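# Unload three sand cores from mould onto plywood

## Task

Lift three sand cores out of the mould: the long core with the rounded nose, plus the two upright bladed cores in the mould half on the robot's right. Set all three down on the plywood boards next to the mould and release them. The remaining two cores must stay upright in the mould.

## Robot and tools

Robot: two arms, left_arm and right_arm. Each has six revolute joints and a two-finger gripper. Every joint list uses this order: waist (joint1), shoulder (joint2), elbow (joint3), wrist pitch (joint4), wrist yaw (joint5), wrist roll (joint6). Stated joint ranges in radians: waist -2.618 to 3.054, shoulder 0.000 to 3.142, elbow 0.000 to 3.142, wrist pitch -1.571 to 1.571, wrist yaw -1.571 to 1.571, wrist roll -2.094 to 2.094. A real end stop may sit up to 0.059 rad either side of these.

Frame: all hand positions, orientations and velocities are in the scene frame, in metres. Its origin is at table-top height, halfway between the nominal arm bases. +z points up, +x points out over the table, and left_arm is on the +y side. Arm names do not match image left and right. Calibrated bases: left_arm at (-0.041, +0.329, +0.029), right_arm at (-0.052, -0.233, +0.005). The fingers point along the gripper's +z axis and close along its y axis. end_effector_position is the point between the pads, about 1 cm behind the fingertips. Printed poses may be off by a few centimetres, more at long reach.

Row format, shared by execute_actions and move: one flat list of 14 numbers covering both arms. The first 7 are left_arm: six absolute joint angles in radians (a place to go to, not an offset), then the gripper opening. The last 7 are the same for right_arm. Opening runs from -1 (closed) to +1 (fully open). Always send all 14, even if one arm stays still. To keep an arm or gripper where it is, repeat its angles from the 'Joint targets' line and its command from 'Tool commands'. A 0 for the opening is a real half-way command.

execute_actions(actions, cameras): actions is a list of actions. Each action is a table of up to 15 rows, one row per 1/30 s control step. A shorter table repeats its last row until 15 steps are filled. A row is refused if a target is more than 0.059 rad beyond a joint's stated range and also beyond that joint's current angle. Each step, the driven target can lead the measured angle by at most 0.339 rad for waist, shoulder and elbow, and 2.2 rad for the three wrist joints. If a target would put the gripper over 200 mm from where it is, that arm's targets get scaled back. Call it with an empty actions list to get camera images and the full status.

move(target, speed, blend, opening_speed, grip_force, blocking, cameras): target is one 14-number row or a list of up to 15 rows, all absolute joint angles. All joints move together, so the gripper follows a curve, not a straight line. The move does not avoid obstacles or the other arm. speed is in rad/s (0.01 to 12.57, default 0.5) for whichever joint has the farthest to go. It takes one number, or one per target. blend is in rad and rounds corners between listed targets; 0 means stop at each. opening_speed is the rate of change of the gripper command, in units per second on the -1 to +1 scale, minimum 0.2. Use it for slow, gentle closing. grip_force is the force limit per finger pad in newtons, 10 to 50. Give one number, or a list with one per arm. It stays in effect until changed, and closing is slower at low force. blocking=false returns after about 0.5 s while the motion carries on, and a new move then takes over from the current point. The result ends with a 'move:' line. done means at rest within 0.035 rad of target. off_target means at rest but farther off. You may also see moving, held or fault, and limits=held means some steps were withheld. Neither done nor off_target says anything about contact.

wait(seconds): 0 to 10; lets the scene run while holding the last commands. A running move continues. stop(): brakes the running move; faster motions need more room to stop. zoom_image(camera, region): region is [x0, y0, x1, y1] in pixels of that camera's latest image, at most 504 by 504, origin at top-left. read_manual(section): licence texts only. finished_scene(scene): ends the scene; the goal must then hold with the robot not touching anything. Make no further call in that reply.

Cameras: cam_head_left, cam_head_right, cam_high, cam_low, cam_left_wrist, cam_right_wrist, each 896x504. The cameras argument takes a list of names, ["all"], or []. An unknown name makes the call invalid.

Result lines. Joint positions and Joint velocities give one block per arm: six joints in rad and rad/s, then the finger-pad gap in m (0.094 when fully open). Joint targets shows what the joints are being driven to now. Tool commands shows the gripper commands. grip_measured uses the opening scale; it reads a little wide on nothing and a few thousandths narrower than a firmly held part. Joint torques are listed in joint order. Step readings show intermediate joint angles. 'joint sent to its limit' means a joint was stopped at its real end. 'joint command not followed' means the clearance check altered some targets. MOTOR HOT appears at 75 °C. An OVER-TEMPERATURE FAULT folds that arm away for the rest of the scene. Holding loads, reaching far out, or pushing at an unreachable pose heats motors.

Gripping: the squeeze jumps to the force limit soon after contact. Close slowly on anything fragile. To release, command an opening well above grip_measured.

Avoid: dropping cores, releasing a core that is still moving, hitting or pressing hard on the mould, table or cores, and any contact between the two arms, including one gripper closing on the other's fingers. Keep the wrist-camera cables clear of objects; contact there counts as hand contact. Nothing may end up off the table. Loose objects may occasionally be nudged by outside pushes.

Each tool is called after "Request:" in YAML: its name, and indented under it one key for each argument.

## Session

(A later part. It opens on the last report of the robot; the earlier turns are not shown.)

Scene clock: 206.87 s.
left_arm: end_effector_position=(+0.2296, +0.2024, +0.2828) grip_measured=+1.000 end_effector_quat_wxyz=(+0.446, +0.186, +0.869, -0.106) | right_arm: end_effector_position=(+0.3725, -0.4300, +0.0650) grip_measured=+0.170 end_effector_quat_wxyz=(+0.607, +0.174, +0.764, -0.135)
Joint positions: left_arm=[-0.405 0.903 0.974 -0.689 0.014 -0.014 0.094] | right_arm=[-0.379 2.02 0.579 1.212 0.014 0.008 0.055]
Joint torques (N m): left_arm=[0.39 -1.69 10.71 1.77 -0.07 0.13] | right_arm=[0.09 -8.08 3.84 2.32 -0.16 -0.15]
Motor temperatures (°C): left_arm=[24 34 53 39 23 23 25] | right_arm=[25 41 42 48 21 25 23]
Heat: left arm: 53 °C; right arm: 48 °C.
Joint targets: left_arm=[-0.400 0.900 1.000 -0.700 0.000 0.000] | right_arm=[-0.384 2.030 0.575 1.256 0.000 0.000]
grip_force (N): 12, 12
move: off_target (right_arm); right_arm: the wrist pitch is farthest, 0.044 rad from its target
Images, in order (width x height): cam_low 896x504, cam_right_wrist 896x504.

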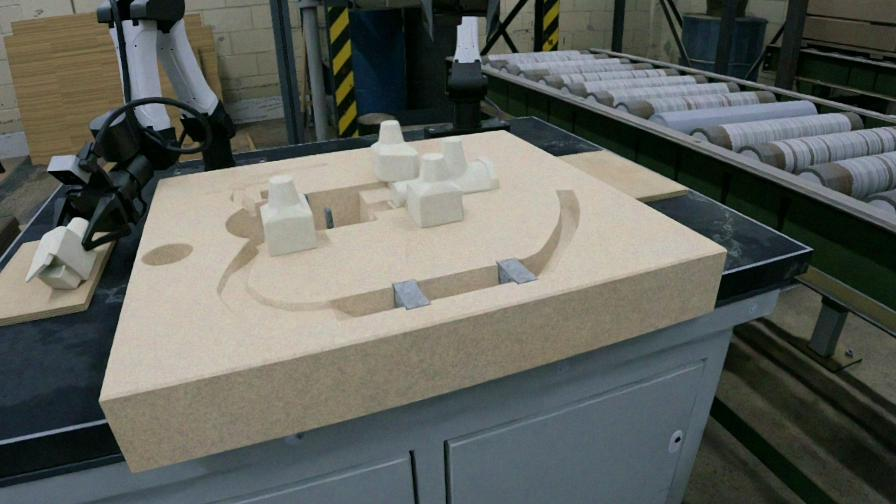

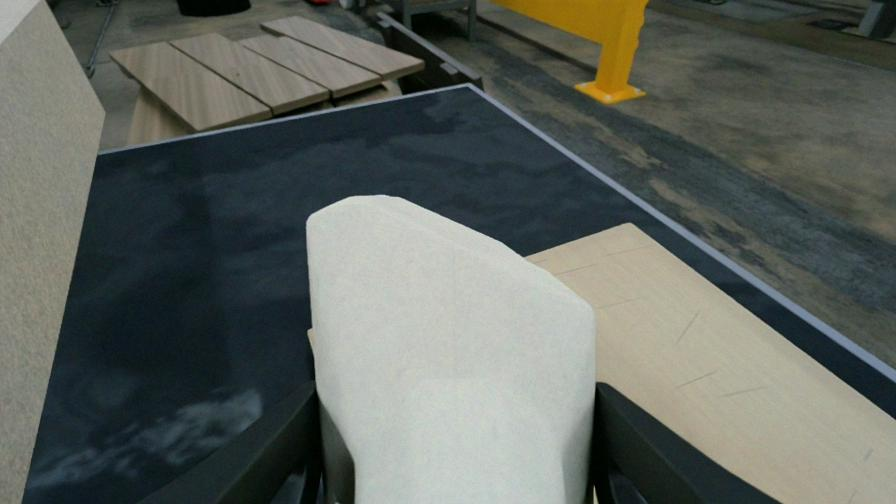

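Request:
move:
  target: [-0.40, 0.9, 1.0, -0.7, 0.0, 0.0, 1, -0.384, 2.10, 0.529, 1.42, 0, 0, -0.1]
  speed: 0.15
  cameras: ["cam_low","cam_right_wrist"]

Request:
zoom_image:
  camera: "cam_low"
  region: [0, 150, 200, 350]

Scene clock: 216.33 s.
left_arm: end_effector_position=(+0.2296, +0.2024, +0.2828) grip_measured=+1.000 end_effector_quat_wxyz=(+0.446, +0.186, +0.869, -0.106) | right_arm: end_effector_position=(+0.3639, -0.4256, +0.0557) grip_measured=+0.170 end_effector_quat_wxyz=(+0.617, +0.172, +0.756, -0.136)
Joint positions: left_arm=[-0.405 0.903 0.974 -0.689 0.014 -0.014 0.094] | right_arm=[-0.379 2.08 0.535 1.342 0.011 0.008 0.055]
Joint torques (N m): left_arm=[0.32 -1.66 10.71 1.76 -0.04 0.15] | right_arm=[-0.1 -6.97 3.17 2.63 -0.13 -0.15]
Heat: left arm: 54 °C; right arm: 49 °C.
Joint targets: left_arm=[-0.400 0.900 1.000 -0.700 0.000 0.000] | right_arm=[-0.384 2.100 0.529 1.420 0.000 0.000]
grip_force (N): 12, 12
move: off_target (right_arm); right_arm: the wrist pitch is farthest, 0.078 rad from its target
Images, in order (width x height): cam_low 896x504, cam_right_wrist 896x504.

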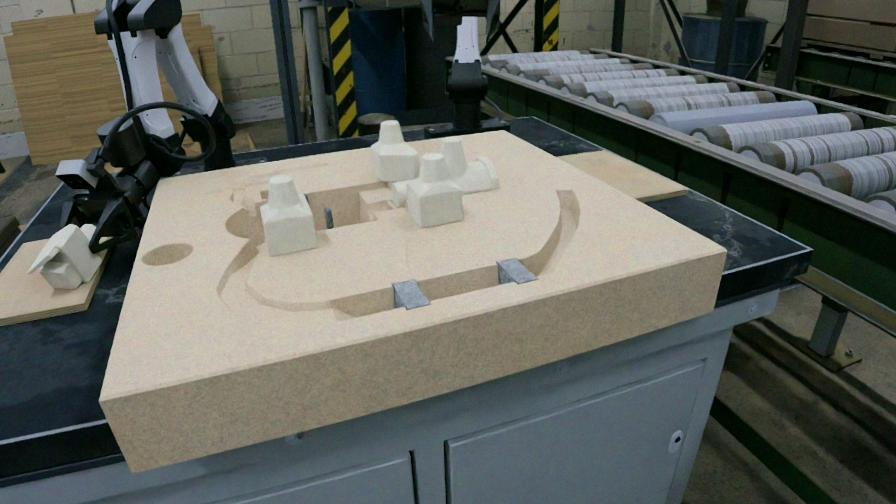

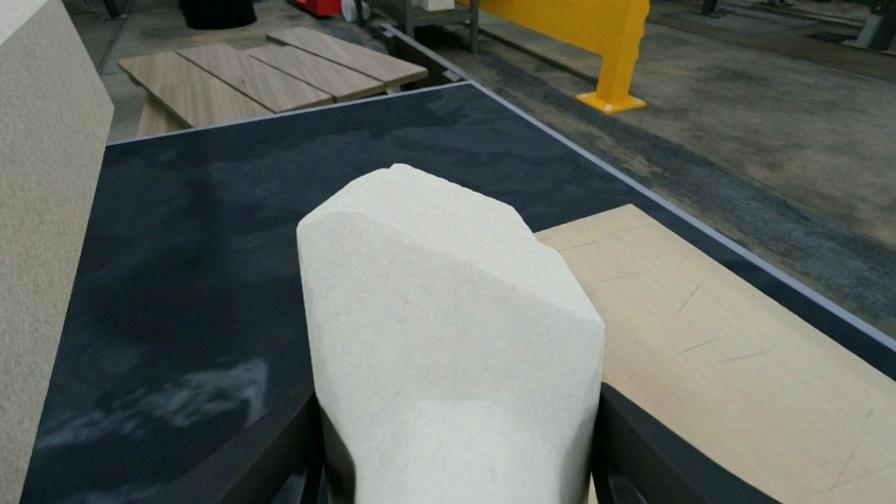

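Scaled by 2.520 from the camera's 896x504 image, which has a finer 1280x720 frame.

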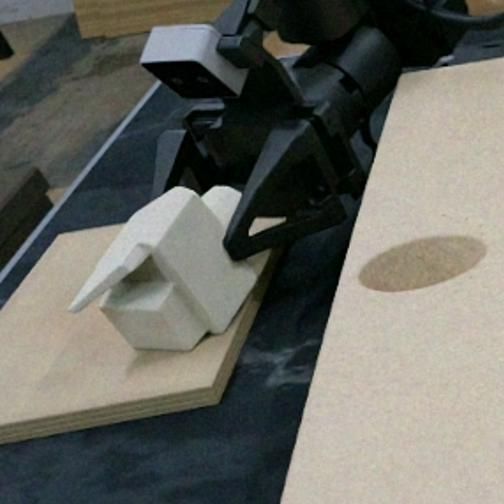

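Request:
move:
  target: [-0.40, 0.9, 1.0, -0.7, 0.0, 0.0, 1, -0.384, 2.17, 0.5, 1.52, 0, 0, -0.1]
  speed: 0.15
  cameras: ["cam_low","cam_right_wrist"]

Request:
zoom_image:
  camera: "cam_low"
  region: [0, 150, 200, 350]

Scene clock: 221.80 s.
left_arm: end_effector_position=(+0.2296, +0.2024, +0.2828) grip_measured=+1.000 end_effector_quat_wxyz=(+0.446, +0.186, +0.869, -0.106) | right_arm: end_effector_position=(+0.3608, -0.4240, +0.0433) grip_measured=+0.170 end_effector_quat_wxyz=(+0.607, +0.170, +0.764, -0.137)
Joint positions: left_arm=[-0.405 0.903 0.974 -0.689 0.014 -0.014 0.094] | right_arm=[-0.379 2.111 0.528 1.356 0.011 -0.001 0.055]
Joint torques (N m): left_arm=[0.38 -1.66 10.69 1.76 -0.06 0.15] | right_arm=[-0.2 -3.14 1.18 3.45 -0.11 -0.09]
Heat: left arm: 54 °C; right arm: 50 °C.
Joint targets: left_arm=[-0.400 0.900 1.000 -0.700 0.000 0.000] | right_arm=[-0.384 2.170 0.500 1.520 0.000 0.000]
grip_force (N): 12, 12
move: off_target (right_arm); right_arm: the wrist pitch is farthest, 0.164 rad from its target
Images, in order (width x height): cam_low 896x504, cam_right_wrist 896x504.

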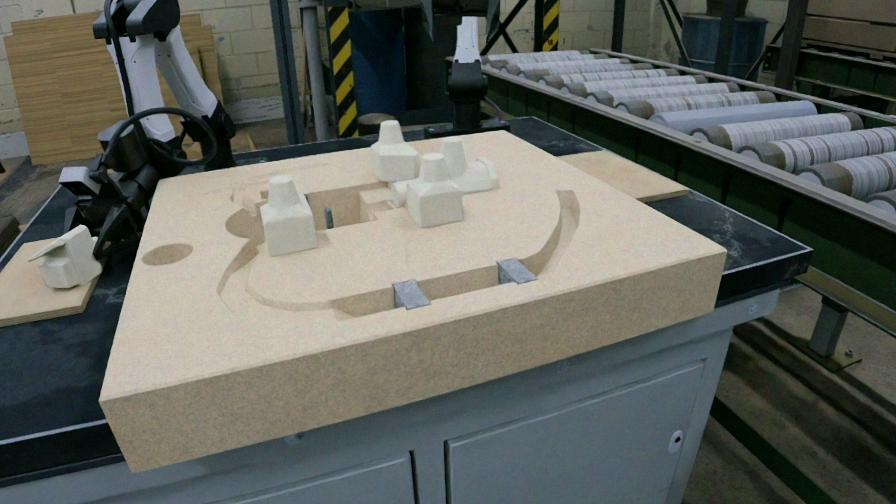

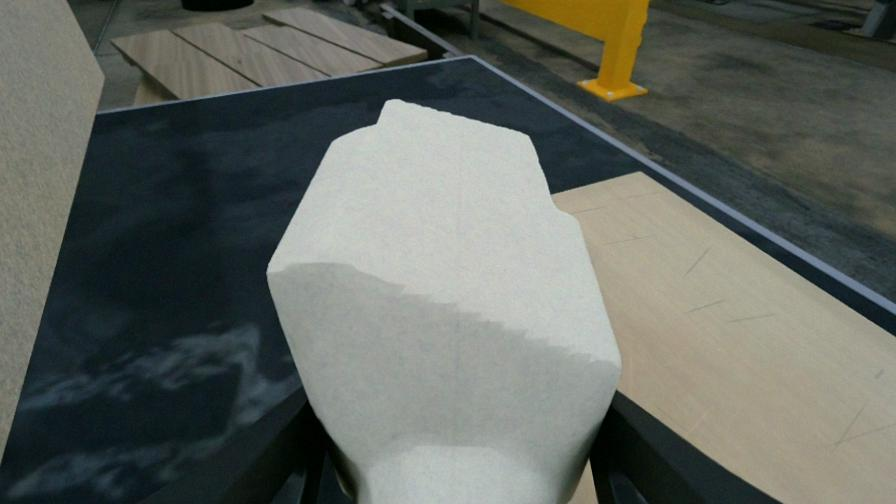

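Scaled by 2.520 from the camera's 896x504 image, which has a finer 1280x720 frame.

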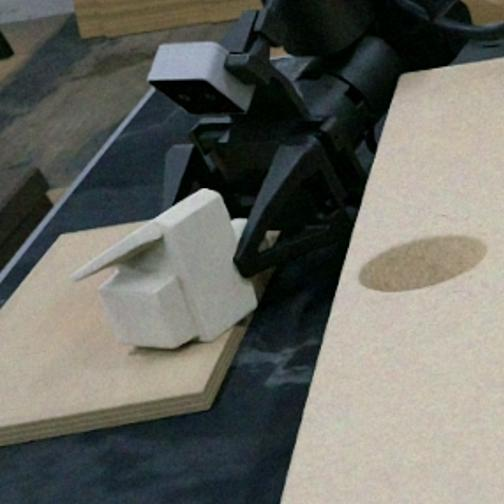

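Request:
move:
  target:
    - [-0.40, 0.9, 1.0, -0.7, 0.0, 0.0, 1, -0.379, 2.09, 0.528, 1.376, 0.011, 0, -0.1]
    - [-0.40, 0.9, 1.0, -0.7, 0.0, 0.0, 1, -0.379, 2.09, 0.528, 1.376, 0.011, 0, 0.6]
    - [-0.40, 0.9, 1.0, -0.7, 0.0, 0.0, 1, -0.379, 1.318, 0.547, 0.371, 0, 0, 0.6]
  speed: [0.15,0.3,0.5]
  opening_speed: 0.5
  grip_force: 30
  cameras: ["cam_low","cam_right_wrist","cam_head_right"]

Request:
zoom_image:
  camera: "cam_low"
  region: [0, 150, 200, 350]

Scene clock: 236.40 s.
left_arm: end_effector_position=(+0.2296, +0.2024, +0.2828) grip_measured=+1.000 end_effector_quat_wxyz=(+0.446, +0.186, +0.869, -0.106) | right_arm: end_effector_position=(+0.3090, -0.4003, +0.1386) grip_measured=+0.598 end_effector_quat_wxyz=(+0.530, +0.181, +0.820, -0.120)
Joint positions: left_arm=[-0.405 0.903 0.974 -0.689 0.014 -0.014 0.094] | right_arm=[-0.379 1.334 0.529 0.383 0.011 -0.001 0.075]
Joint torques (N m): left_arm=[0.34 -1.65 10.63 1.75 -0.07 0.13] | right_arm=[0.32 -6.67 7.8 1.75 -0.13 -0.07]
Heat: left arm: 54 °C; right arm: 51 °C.
Joint targets: left_arm=[-0.400 0.900 1.000 -0.700 0.000 0.000] | right_arm=[-0.379 1.318 0.547 0.371 0.000 0.000]
grip_force (N): 30, 30
move: done
Images, in order (width x height): cam_head_right 896x504, cam_low 896x504, cam_right_wrist 896x504.

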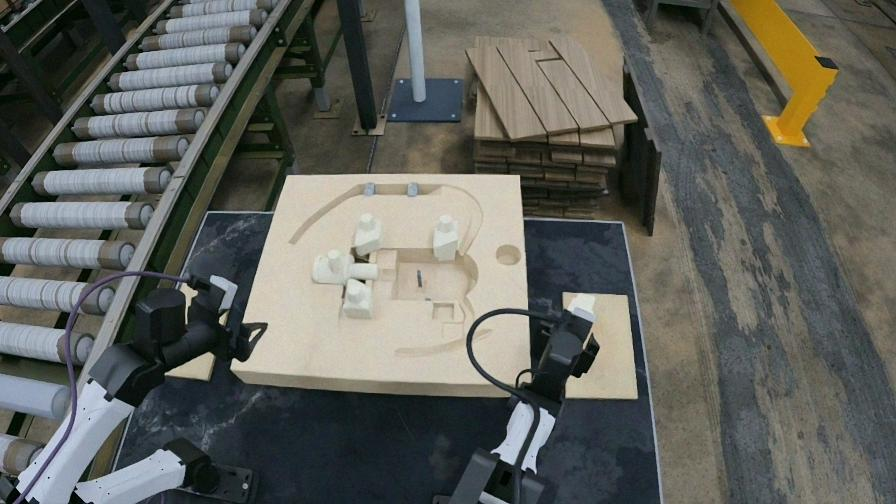

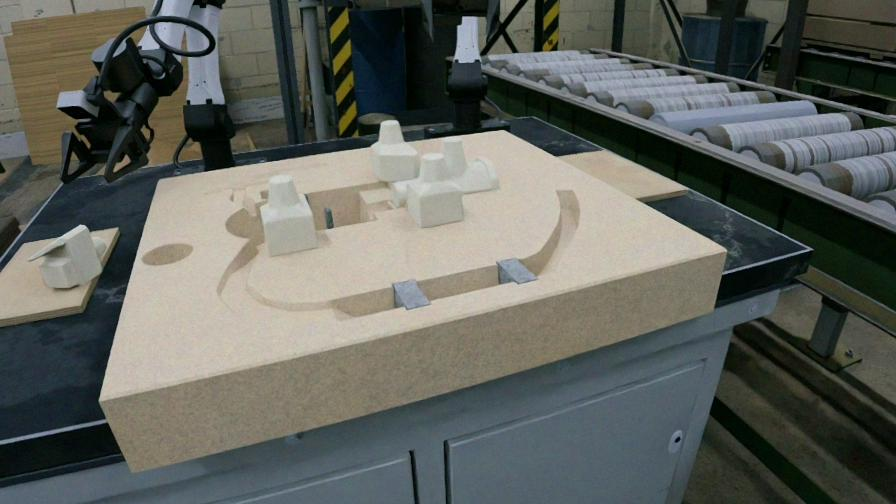

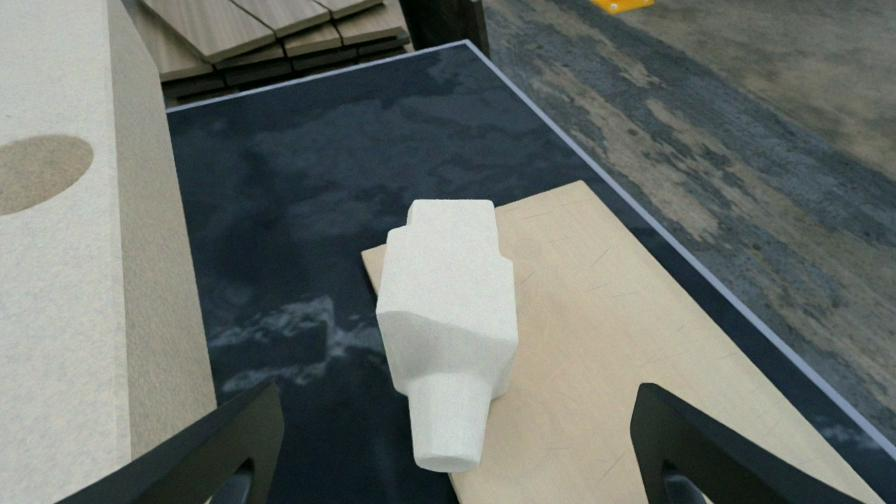

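Scaled by 2.520 from the camera's 896x504 image, which has a finer 1280x720 frame.

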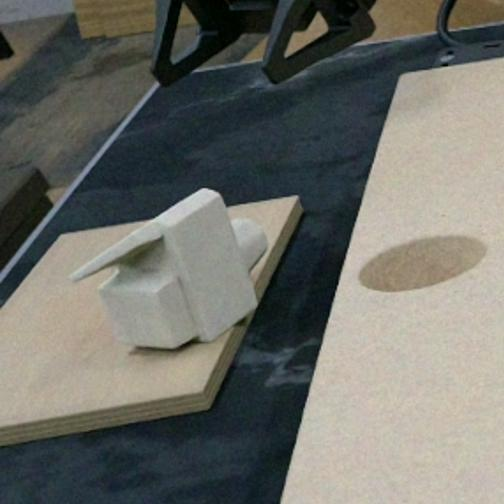

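Request:
move:
  target: [-0.456, 1.50, 1.51, -0.91, 0.0, 0.0, 1, 0.25, 1.50, 1.51, -0.91, 0.0, 0.0, 1]
  cameras: ["cam_left_wrist","cam_right_wrist","cam_high"]

Scene clock: 245.97 s.
left_arm: end_effector_position=(+0.3103, +0.1455, +0.2649) grip_measured=+1.000 end_effector_quat_wxyz=(+0.311, +0.218, +0.921, -0.084) | right_arm: end_effector_position=(+0.3379, -0.1570, +0.2477) grip_measured=+0.998 end_effector_quat_wxyz=(+0.329, -0.092, +0.940, +0.028)
Joint positions: left_arm=[-0.451 1.491 1.476 -0.899 0.014 -0.013 0.094] | right_arm=[0.247 1.485 1.486 -0.899 0.01 -0.001 0.094]
Joint torques (N m): left_arm=[-0.66 -5.08 11.26 1.4 -0.04 0.14] | right_arm=[0.5 -5.46 8.36 1.32 -0.11 -0.09]
Heat: left arm: 54 °C; right arm: 48 °C.
Joint targets: left_arm=[-0.456 1.500 1.510 -0.910 0.000 0.000] | right_arm=[0.250 1.500 1.510 -0.910 0.000 0.000]
grip_force (N): 30, 30
move: done
Images, in order (width x height): cam_high 896x504, cam_left_wrist 896x504, cam_right_wrist 896x504.

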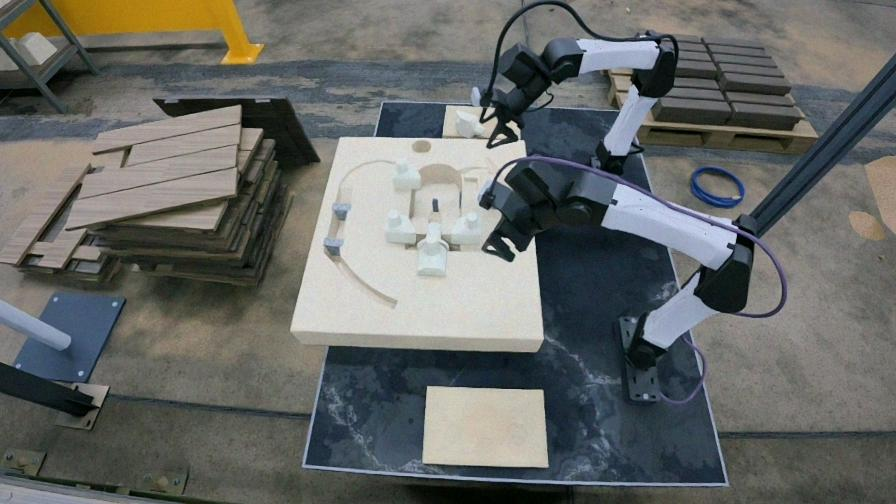

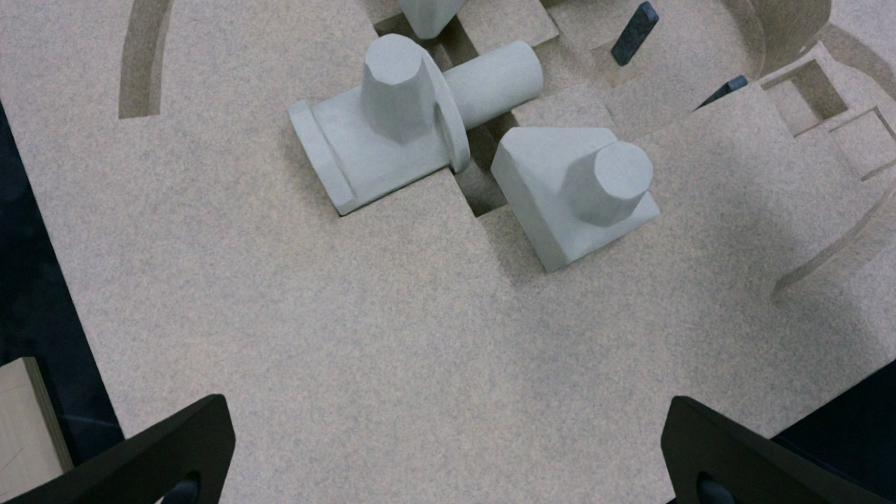

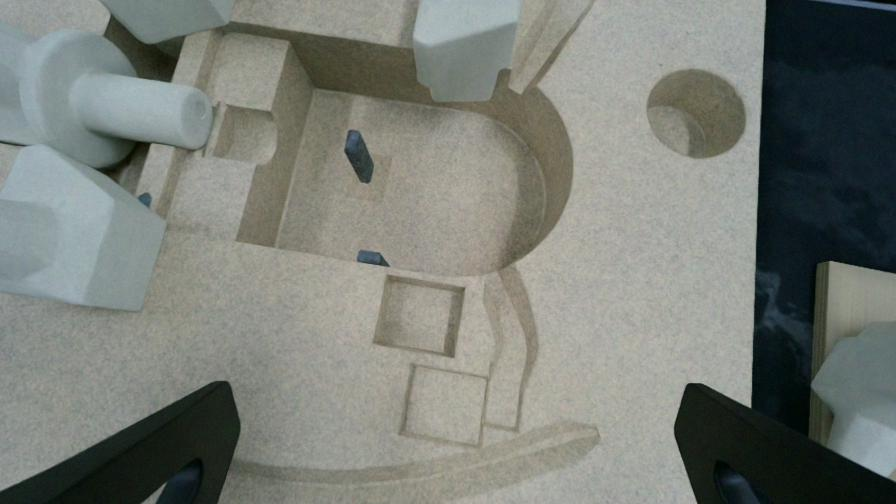

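Request:
move:
  target: [-0.412, 2.166, 2.2215, -1.0355, 0.0, 0.0, 0.5, 0.266, 2.21, 2.1885, -0.727, 0.157, 0.148, 1]
  cameras: ["cam_left_wrist","cam_right_wrist","cam_high","cam_low"]

Scene clock: 285.43 s.
left_arm: end_effector_position=(+0.4507, +0.0944, +0.2237) grip_measured=+0.501 end_effector_quat_wxyz=(+0.278, +0.205, +0.936, -0.071) | right_arm: end_effector_position=(+0.5369, -0.1333, +0.2103) grip_measured=+0.998 end_effector_quat_wxyz=(+0.389, -0.007, +0.921, -0.001)
Joint positions: left_arm=[-0.416 2.155 2.19 -1.024 0.014 -0.013 0.071] | right_arm=[0.26 2.197 2.162 -0.746 0.146 0.134 0.094]
Joint torques (N m): left_arm=[0.34 -10.07 10.73 1.32 -0.06 0.13] | right_arm=[0.81 -12.88 8.73 1.77 0.22 0.08]
Motor temperatures (°C): left_arm=[24 36 51 39 22 23 25] | right_arm=[25 37 42 43 21 25 22]
Heat: left arm: 51 °C; right arm: 43 °C.
Joint targets: left_arm=[-0.412 2.166 2.221 -1.035 0.000 0.000] | right_arm=[0.266 2.210 2.188 -0.727 0.157 0.148]
grip_force (N): 30, 30
move: done
Images, in order (width x height): cam_high 896x504, cam_low 896x504, cam_left_wrist 896x504, cam_right_wrist 896x504.

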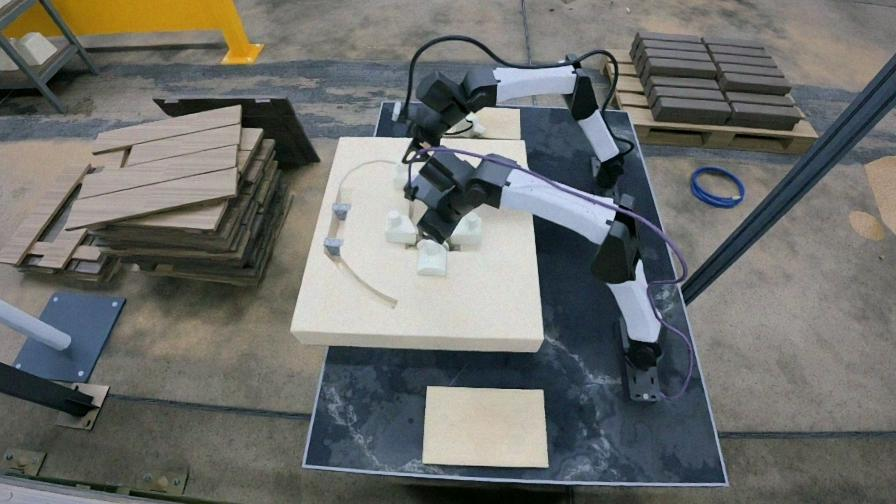

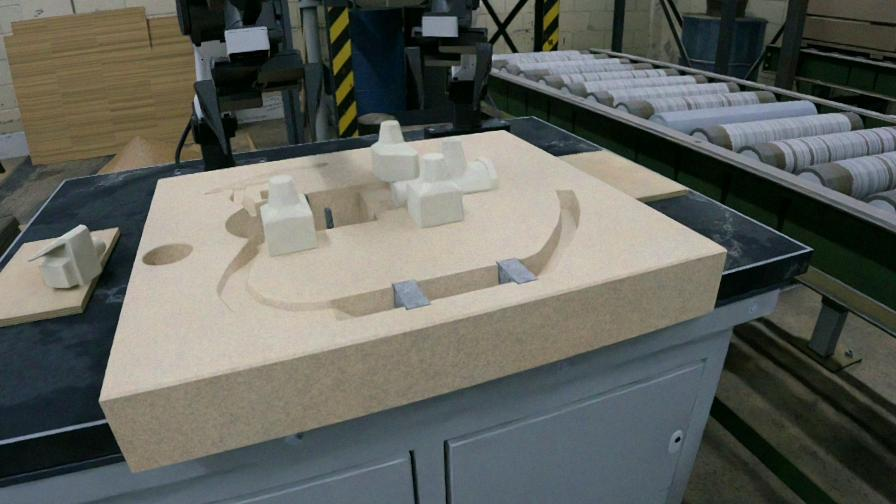

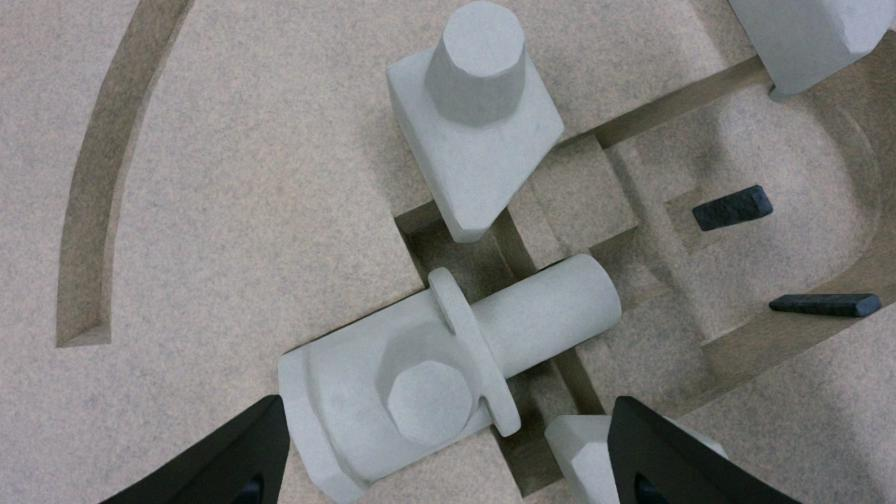

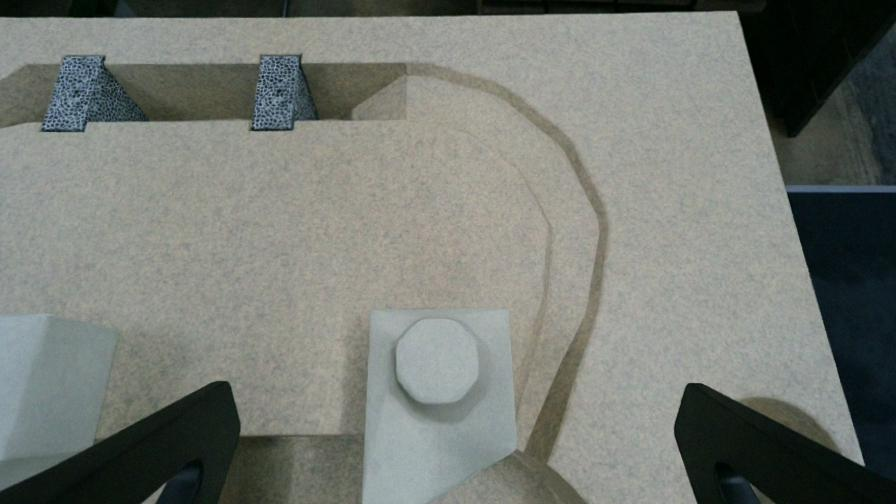

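Request:
move:
  target: [-0.402, 2.1125, 1.911, -0.769, 0.0, 0.0, 0.3, 0.275, 2.21, 1.899, -0.413, 0.157, 0.148, 1]
  speed: 0.3
  cameras: ["cam_left_wrist","cam_right_wrist","cam_low"]

Scene clock: 299.00 s.
left_arm: end_effector_position=(+0.4578, +0.0967, +0.1611) grip_measured=+0.301 end_effector_quat_wxyz=(+0.274, +0.201, +0.938, -0.069) | right_arm: end_effector_position=(+0.5501, -0.1249, +0.1564) grip_measured=+0.998 end_effector_quat_wxyz=(+0.414, -0.009, +0.910, +0.006)
Joint positions: left_arm=[-0.407 2.145 1.928 -0.78 0.014 -0.013 0.061] | right_arm=[0.27 2.197 1.906 -0.434 0.147 0.134 0.094]
Joint torques (N m): left_arm=[0.44 -13.87 6.58 1.46 -0.06 0.14] | right_arm=[0.7 -13.03 6.34 1.8 0.13 0.07]
Motor temperatures (°C): left_arm=[24 43 53 38 22 23 25] | right_arm=[25 42 45 44 21 24 22]
Heat: left arm: 53 °C; right arm: 45 °C.
Joint targets: left_arm=[-0.402 2.113 1.911 -0.769 0.000 0.000] | right_arm=[0.275 2.210 1.899 -0.413 0.157 0.148]
grip_force (N): 30, 30
move: done
Images, in order (width x height): cam_low 896x504, cam_left_wrist 896x504, cam_right_wrist 896x504.

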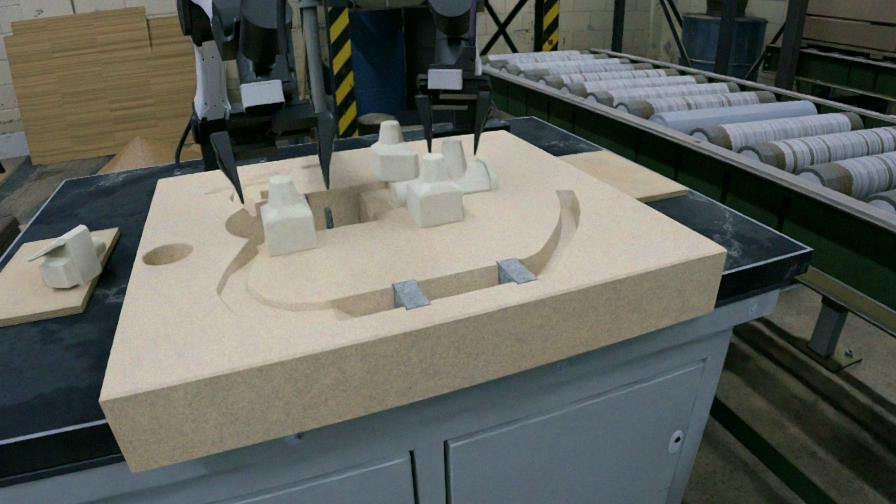

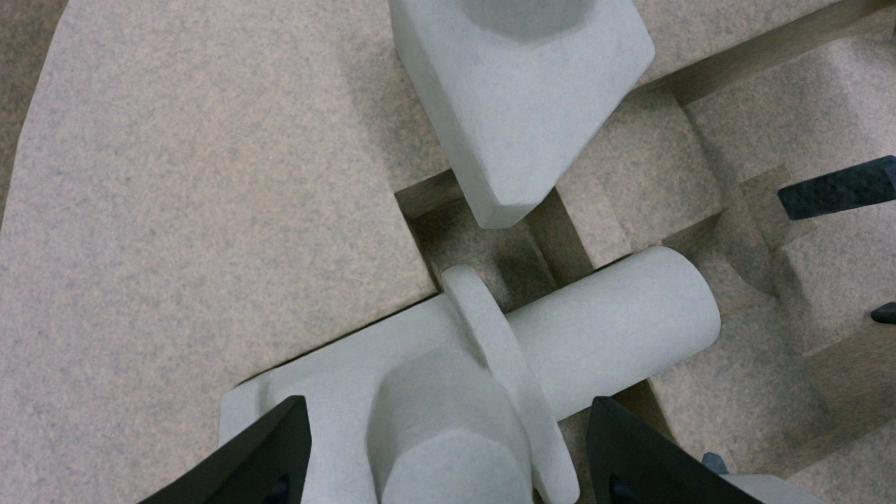

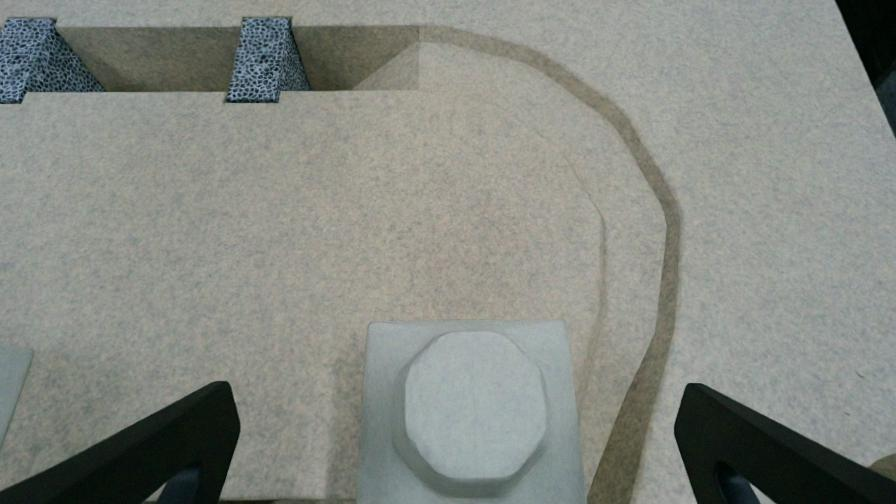

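Request:
move:
  target:
    - [-0.402, 2.133, 1.911, -0.769, 0.0, 0.0, 0.3, 0.268, 2.272, 1.899, -0.413, 0.15, 0.148, 1]
    - [-0.402, 2.133, 1.911, -0.769, 0.0, 0.0, -0.8, 0.268, 2.272, 1.899, -0.413, 0.15, 0.148, -0.1]
  speed: 0.3
  grip_force: [45, 35]
  opening_speed: 0.6
  cameras: ["cam_left_wrist","cam_right_wrist","cam_low"]

Scene clock: 307.67 s.
left_arm: end_effector_position=(+0.4579, +0.0968, +0.1612) grip_measured=-0.300 end_effector_quat_wxyz=(+0.275, +0.201, +0.938, -0.068) | right_arm: end_effector_position=(+0.5527, -0.1275, +0.1219) grip_measured=+0.165 end_effector_quat_wxyz=(+0.391, -0.008, +0.921, -0.003)
Joint positions: left_arm=[-0.407 2.145 1.928 -0.78 0.013 -0.012 0.033] | right_arm=[0.267 2.257 1.906 -0.429 0.153 0.134 0.055]
Joint torques (N m): left_arm=[0.42 -12.08 6.56 1.48 -0.04 0.15] | right_arm=[0.46 -13.37 6.37 1.68 0.01 0.05]
Heat: left arm: 52 °C; right arm: 45 °C.
Joint targets: left_arm=[-0.402 2.133 1.911 -0.769 0.000 0.000] | right_arm=[0.268 2.272 1.899 -0.413 0.150 0.148]
grip_force (N): 45, 35
move: done
Images, in order (width x height): cam_low 896x504, cam_left_wrist 896x504, cam_right_wrist 896x504.

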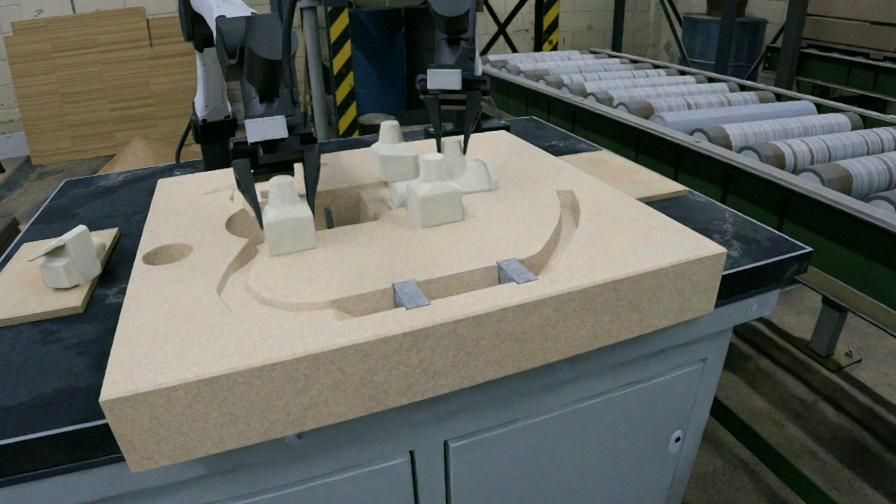

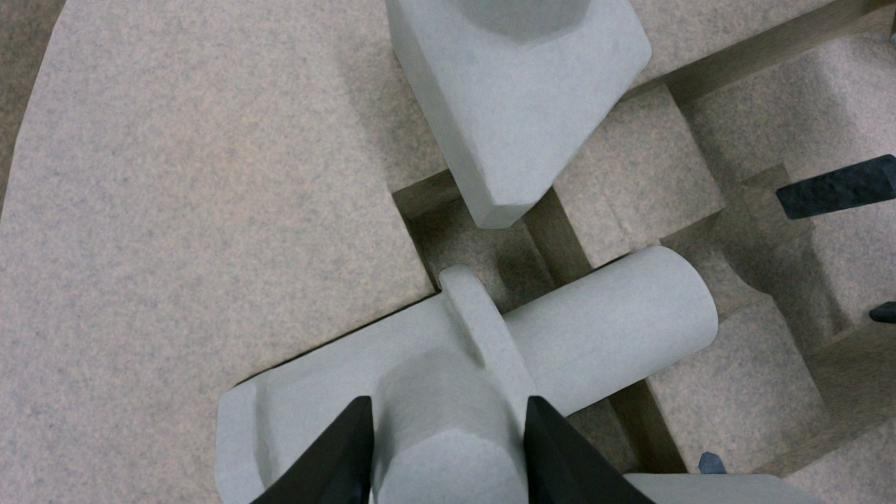

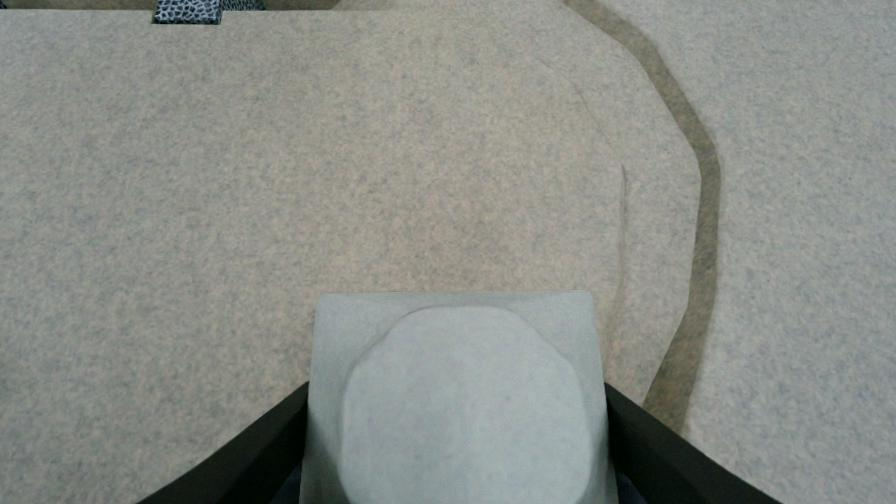

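Request:
move:
  target:
    - [-0.402, 2.15, 2.157, -0.985, 0.0, 0.0, -0.8, 0.267, 2.236, 2.049, -0.568, 0.15, 0.148, -0.1]
    - [-0.402, 1.796, 1.907, -1.111, 0.0, 0.0, -0.8, 0.267, 2.265, 2.30, -0.778, 0.15, 0.148, -0.1]
  speed: 0.3
  blend: [0.05,0]
  cameras: ["cam_left_wrist","cam_right_wrist","cam_low","cam_head_left"]

Scene clock: 319.40 s.
left_arm: end_effector_position=(+0.3719, +0.1417, +0.2862) grip_measured=-0.799 end_effector_quat_wxyz=(+0.288, +0.196, +0.935, -0.068) | right_arm: end_effector_position=(+0.5396, -0.1302, +0.1966) grip_measured=+0.163 end_effector_quat_wxyz=(+0.365, -0.010, +0.931, -0.007)
Joint positions: left_arm=[-0.398 1.792 1.921 -1.099 0.009 -0.011 0.009] | right_arm=[0.267 2.265 2.255 -0.825 0.153 0.136 0.055]
Joint torques (N m): left_arm=[-0.5 -7.69 6.41 1.31 -0.01 0.11] | right_arm=[0.43 -14.6 10.15 1.95 0.05 0.06]
Motor temperatures (°C): left_arm=[24 51 51 37 22 23 26] | right_arm=[25 45 43 45 21 24 22]
Heat: left arm: 51 °C; right arm: 45 °C.
Joint targets: left_arm=[-0.402 1.796 1.907 -1.111 0.000 0.000] | right_arm=[0.267 2.265 2.300 -0.778 0.150 0.148]
grip_force (N): 45, 35
move: off_target (right_arm); right_arm: the wrist pitch is farthest, 0.047 rad from its target
Images, in order (width x height): cam_head_left 896x504, cam_low 896x504, cam_left_wrist 896x504, cam_right_wrist 896x504.

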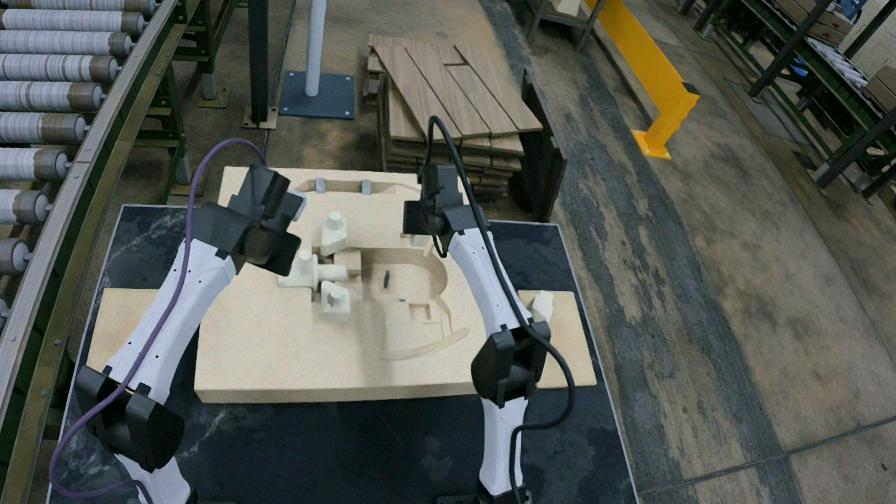

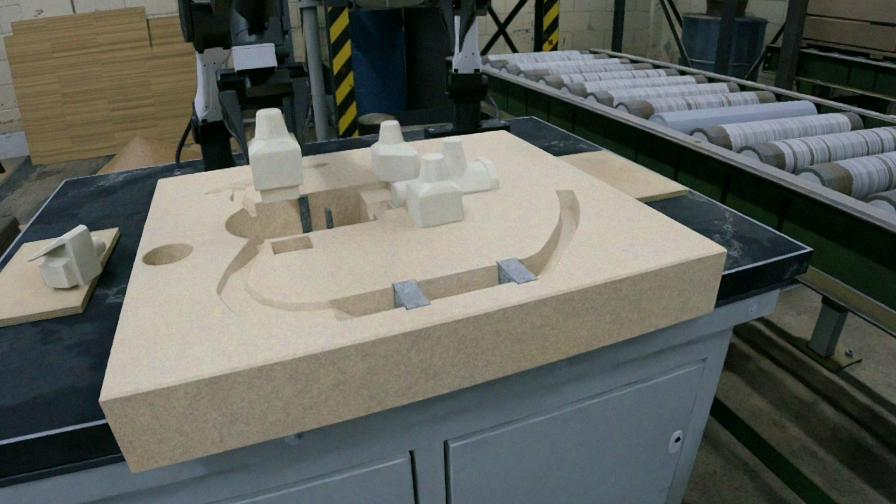

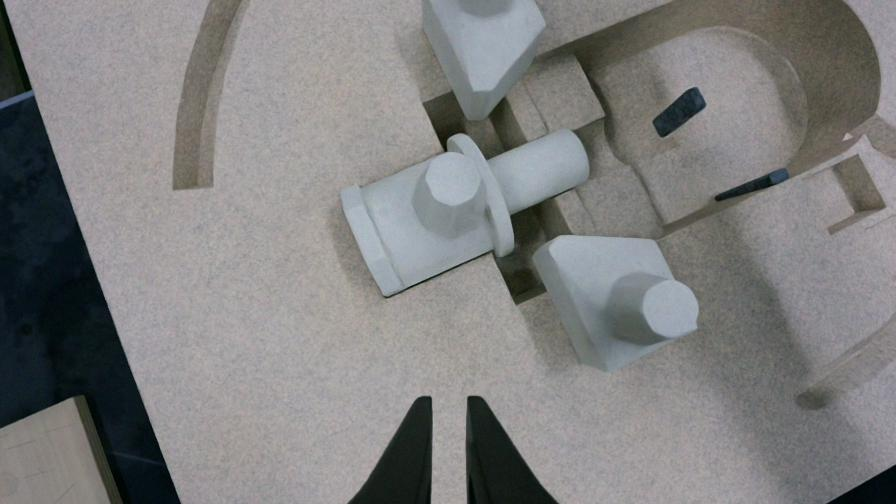

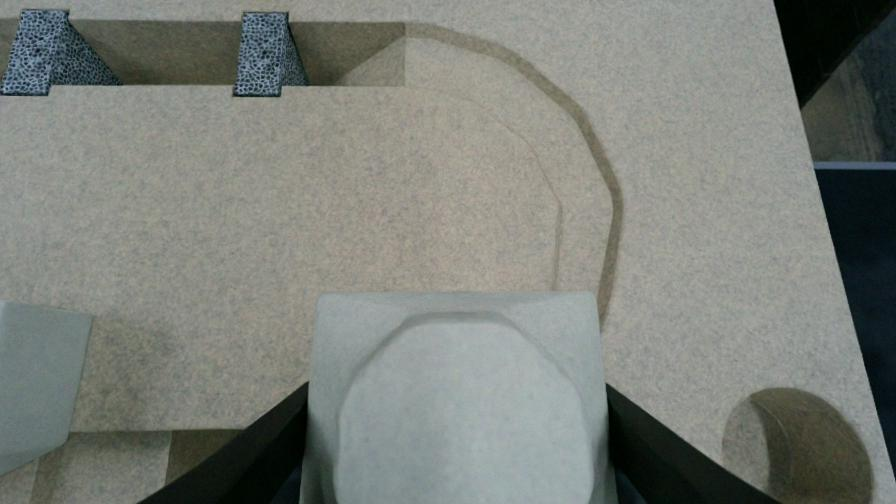

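Request:
move:
  target:
    - [-0.402, 1.796, 1.907, -1.111, 0.0, 0.0, 0.3, 0.267, 1.88, 1.97, -0.965, 0.1, 0.1, -0.1]
    - [-0.402, 1.796, 1.907, -1.111, 0.0, 0.0, 0.3, -0.4, 1.95, 2.05, -1.2, 0.0, 0.0, -0.1]
    - [-0.402, 1.796, 1.907, -1.111, 0.0, 0.0, 0.3, -0.61, 2.246, 2.22, -1.54, 0.0, 0.0, -0.1]
  speed: 0.6
  blend: [0.15,0.15,0]
  cameras: ["cam_right_wrist","cam_low","cam_high"]

Request:
zoom_image:
  camera: "cam_low"
  region: [0, 100, 240, 340]

Scene clock: 357.17 s.
left_arm: end_effector_position=(+0.3719, +0.1418, +0.2861) grip_measured=+0.299 end_effector_quat_wxyz=(+0.288, +0.196, +0.935, -0.068) | right_arm: end_effector_position=(+0.2858, -0.5003, +0.1188) grip_measured=+0.163 end_effector_quat_wxyz=(-0.011, +0.332, +0.943, -0.003)
Joint positions: left_arm=[-0.398 1.792 1.921 -1.1 0.009 -0.011 0.061] | right_arm=[-0.615 2.253 2.185 -1.522 0.013 0.012 0.055]
Joint torques (N m): left_arm=[-0.61 -7.65 6.39 1.3 -0.01 0.11] | right_arm=[0.66 -13.91 8.38 0.11 -0.15 -0.22]
Motor temperatures (°C): left_arm=[24 46 47 37 22 22 25] | right_arm=[25 53 45 45 21 24 23]
Heat: left arm: 47 °C; right arm: 53 °C.
Joint targets: left_arm=[-0.402 1.796 1.907 -1.111 0.000 0.000] | right_arm=[-0.610 2.246 2.220 -1.540 0.000 0.000]
grip_force (N): 45, 35
move: done; blend cut to 0 rad at target 1
Images, in order (width x height): cam_high 896x504, cam_low 896x504, cam_right_wrist 896x504.

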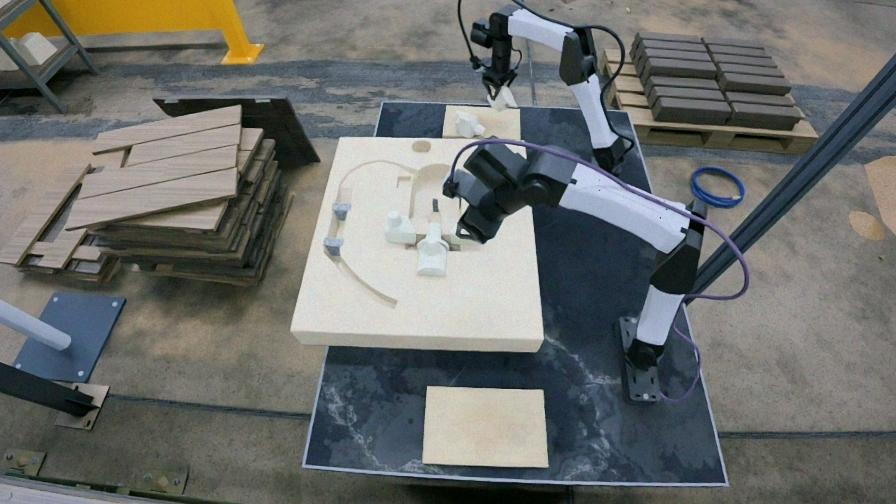

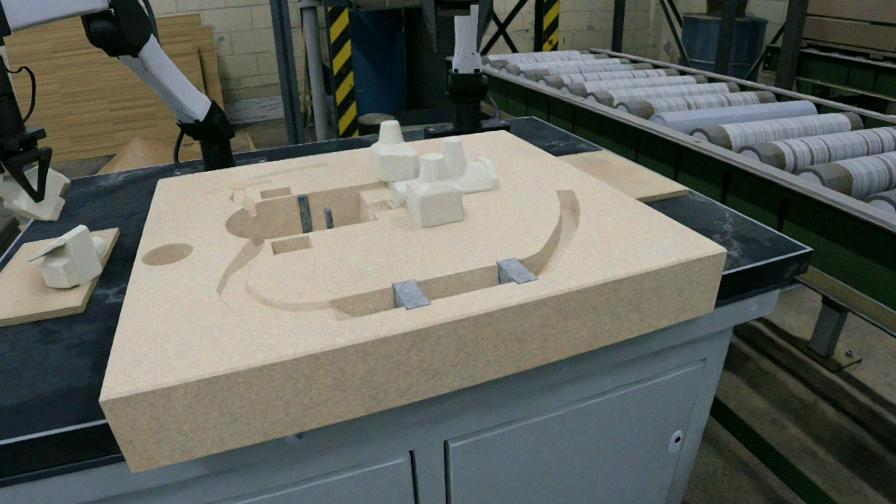

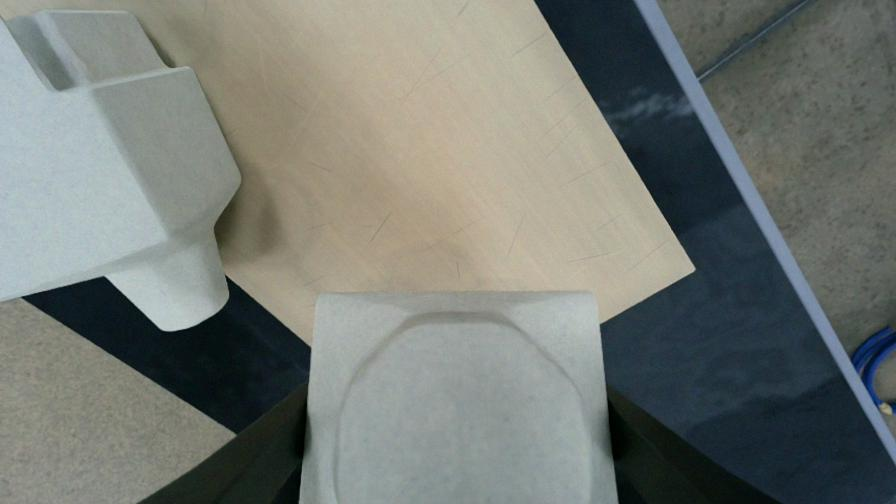

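Scaled by 2.100 from the camera's 896x504 image, which has a finer 1280x720 frame.

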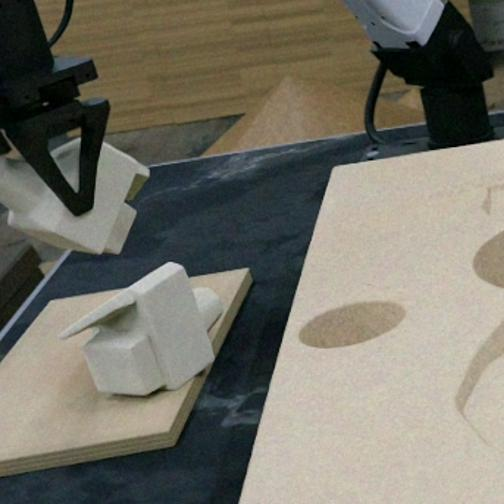

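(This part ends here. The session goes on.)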